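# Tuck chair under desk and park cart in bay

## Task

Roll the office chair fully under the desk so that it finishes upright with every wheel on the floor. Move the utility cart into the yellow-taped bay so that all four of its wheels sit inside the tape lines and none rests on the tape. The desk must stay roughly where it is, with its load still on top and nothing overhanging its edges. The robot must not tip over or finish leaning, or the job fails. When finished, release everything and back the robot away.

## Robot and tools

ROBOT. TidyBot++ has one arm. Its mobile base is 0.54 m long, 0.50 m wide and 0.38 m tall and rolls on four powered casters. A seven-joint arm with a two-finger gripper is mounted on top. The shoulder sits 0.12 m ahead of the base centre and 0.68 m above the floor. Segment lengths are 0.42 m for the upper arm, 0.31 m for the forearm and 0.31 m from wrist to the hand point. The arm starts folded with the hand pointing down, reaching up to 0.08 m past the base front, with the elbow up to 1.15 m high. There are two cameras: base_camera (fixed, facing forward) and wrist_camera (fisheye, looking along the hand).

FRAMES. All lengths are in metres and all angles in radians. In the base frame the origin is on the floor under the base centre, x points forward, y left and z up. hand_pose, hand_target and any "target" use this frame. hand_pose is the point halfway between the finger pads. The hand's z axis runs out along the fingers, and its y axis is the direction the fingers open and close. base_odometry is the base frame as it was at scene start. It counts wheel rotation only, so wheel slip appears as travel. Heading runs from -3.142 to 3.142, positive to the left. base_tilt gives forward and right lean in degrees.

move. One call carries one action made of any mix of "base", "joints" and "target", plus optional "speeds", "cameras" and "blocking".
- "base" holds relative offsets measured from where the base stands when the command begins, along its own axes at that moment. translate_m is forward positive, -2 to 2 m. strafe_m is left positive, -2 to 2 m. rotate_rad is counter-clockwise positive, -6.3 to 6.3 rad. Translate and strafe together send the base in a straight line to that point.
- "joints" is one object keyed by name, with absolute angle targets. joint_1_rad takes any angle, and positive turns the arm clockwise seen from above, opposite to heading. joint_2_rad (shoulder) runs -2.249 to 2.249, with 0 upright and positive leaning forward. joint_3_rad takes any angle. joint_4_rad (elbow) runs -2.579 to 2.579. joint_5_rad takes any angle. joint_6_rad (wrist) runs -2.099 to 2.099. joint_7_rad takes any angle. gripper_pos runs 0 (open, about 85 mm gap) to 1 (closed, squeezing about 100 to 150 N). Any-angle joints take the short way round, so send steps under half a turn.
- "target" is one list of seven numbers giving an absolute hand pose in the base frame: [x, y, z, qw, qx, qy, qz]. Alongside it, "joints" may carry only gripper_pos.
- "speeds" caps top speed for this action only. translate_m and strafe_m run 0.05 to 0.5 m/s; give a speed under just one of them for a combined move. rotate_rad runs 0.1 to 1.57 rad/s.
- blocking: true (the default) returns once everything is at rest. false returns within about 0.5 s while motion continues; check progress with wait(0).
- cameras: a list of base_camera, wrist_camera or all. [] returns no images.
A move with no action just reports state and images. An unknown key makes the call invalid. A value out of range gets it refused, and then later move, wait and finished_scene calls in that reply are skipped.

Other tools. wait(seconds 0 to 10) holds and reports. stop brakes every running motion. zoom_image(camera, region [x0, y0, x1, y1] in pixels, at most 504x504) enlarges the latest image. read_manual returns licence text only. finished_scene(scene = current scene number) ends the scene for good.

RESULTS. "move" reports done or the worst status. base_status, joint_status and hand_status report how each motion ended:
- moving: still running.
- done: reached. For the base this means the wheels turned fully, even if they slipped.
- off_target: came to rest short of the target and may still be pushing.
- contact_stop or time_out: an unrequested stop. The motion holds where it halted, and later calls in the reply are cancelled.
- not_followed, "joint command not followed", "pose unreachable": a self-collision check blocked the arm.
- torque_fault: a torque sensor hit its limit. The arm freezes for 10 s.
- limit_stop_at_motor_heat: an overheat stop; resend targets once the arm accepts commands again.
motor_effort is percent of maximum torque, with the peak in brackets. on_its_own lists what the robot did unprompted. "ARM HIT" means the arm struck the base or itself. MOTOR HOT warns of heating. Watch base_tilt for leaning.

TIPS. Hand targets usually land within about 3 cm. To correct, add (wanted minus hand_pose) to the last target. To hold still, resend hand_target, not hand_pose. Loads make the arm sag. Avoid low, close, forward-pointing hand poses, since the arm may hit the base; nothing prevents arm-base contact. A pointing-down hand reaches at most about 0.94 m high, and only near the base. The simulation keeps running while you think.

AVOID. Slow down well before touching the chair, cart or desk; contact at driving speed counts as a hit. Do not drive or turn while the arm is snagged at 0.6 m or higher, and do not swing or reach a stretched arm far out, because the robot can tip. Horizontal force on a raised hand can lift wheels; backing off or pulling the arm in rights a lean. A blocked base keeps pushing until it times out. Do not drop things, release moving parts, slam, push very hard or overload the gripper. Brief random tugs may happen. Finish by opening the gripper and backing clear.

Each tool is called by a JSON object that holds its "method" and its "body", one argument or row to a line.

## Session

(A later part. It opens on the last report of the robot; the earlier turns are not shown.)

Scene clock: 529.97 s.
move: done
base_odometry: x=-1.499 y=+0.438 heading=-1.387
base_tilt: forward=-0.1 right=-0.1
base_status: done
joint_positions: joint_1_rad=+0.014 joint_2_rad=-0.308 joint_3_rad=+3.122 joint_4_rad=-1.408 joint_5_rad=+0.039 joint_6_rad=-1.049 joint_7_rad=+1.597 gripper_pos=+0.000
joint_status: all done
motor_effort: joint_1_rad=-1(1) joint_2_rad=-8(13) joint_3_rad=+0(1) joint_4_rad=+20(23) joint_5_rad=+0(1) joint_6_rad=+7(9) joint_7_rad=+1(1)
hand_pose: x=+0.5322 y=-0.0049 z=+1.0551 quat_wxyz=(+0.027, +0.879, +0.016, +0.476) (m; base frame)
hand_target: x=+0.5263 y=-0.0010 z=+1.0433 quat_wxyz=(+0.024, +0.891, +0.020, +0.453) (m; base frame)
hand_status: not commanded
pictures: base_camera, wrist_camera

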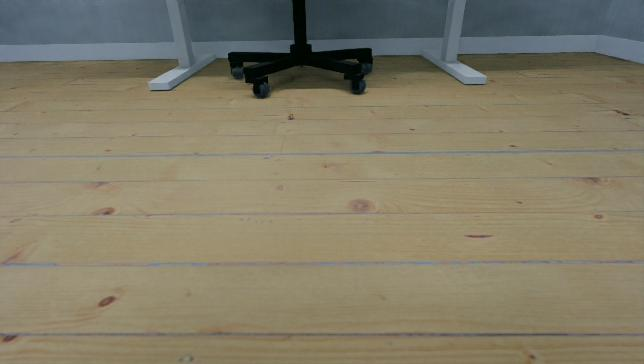

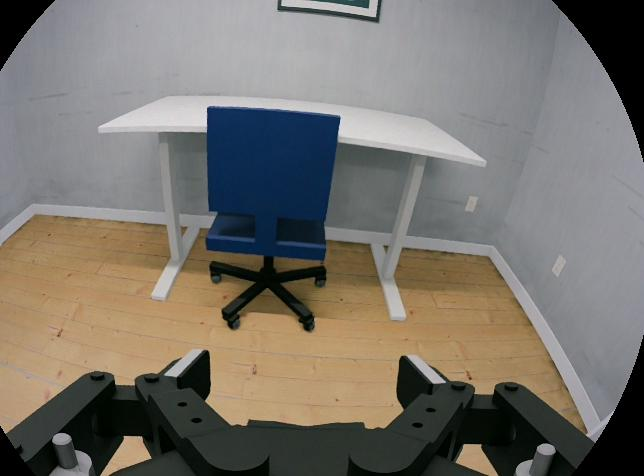

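{"method": "move", "body": {
  "base": {"strafe_m":1.3,"translate_m":0.75,"rotate_rad":-1.0}
}}

{"method": "zoom_image", "body": {
  "camera": "wrist_camera",
  "region": [150, 60, 500, 360]
}}

Scene clock: 552.70 s.
move: done
base_odometry: x=-0.084 y=-0.062 heading=-2.388
base_tilt: forward=-0.1 right=-0.1
base_status: done
joint_positions: joint_1_rad=+0.013 joint_2_rad=-0.306 joint_3_rad=+3.122 joint_4_rad=-1.408 joint_5_rad=+0.039 joint_6_rad=-1.049 joint_7_rad=+1.597 gripper_pos=+0.000
joint_status: not commanded
motor_effort: joint_1_rad=-1(2) joint_2_rad=-10(11) joint_3_rad=+0(2) joint_4_rad=+19(22) joint_5_rad=+0(1) joint_6_rad=+7(8) joint_7_rad=+0(1)
hand_pose: x=+0.5327 y=-0.0046 z=+1.0546 quat_wxyz=(+0.027, +0.879, +0.016, +0.475) (m; base frame)
hand_target: x=+0.5263 y=-0.0010 z=+1.0433 quat_wxyz=(+0.024, +0.891, +0.020, +0.453) (m; base frame)
hand_status: not commanded
pictures: base_camera, wrist_camera

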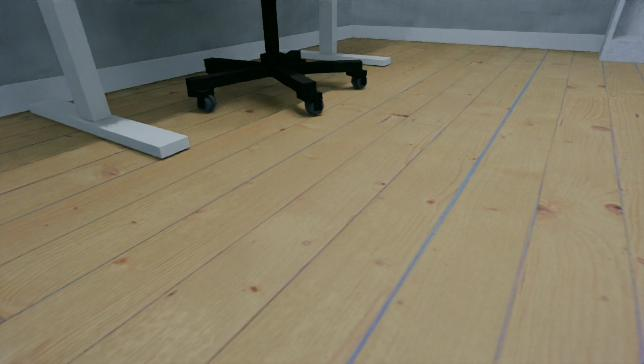

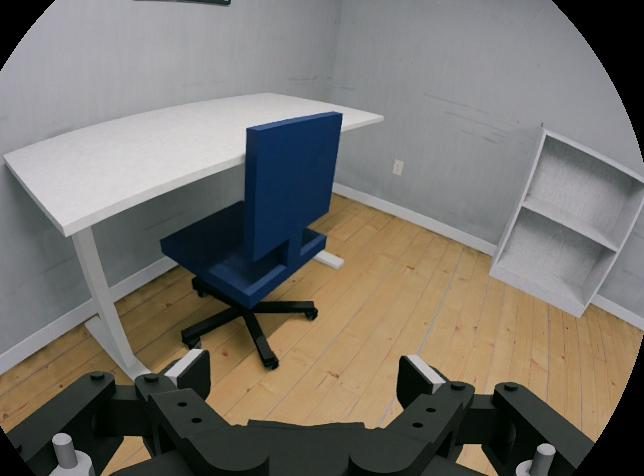

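Scaled by 1.440.

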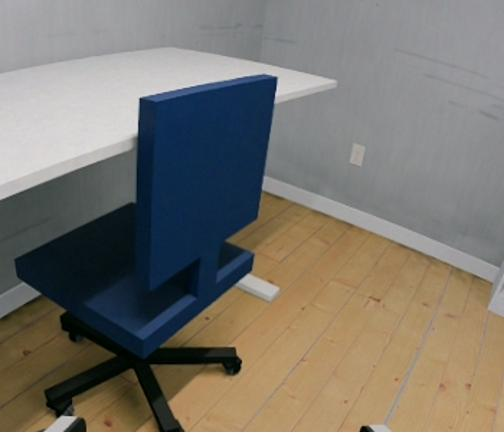

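{"method": "finished_scene", "body": {
  "scene": 2
}}

The scene is finished: the task was done.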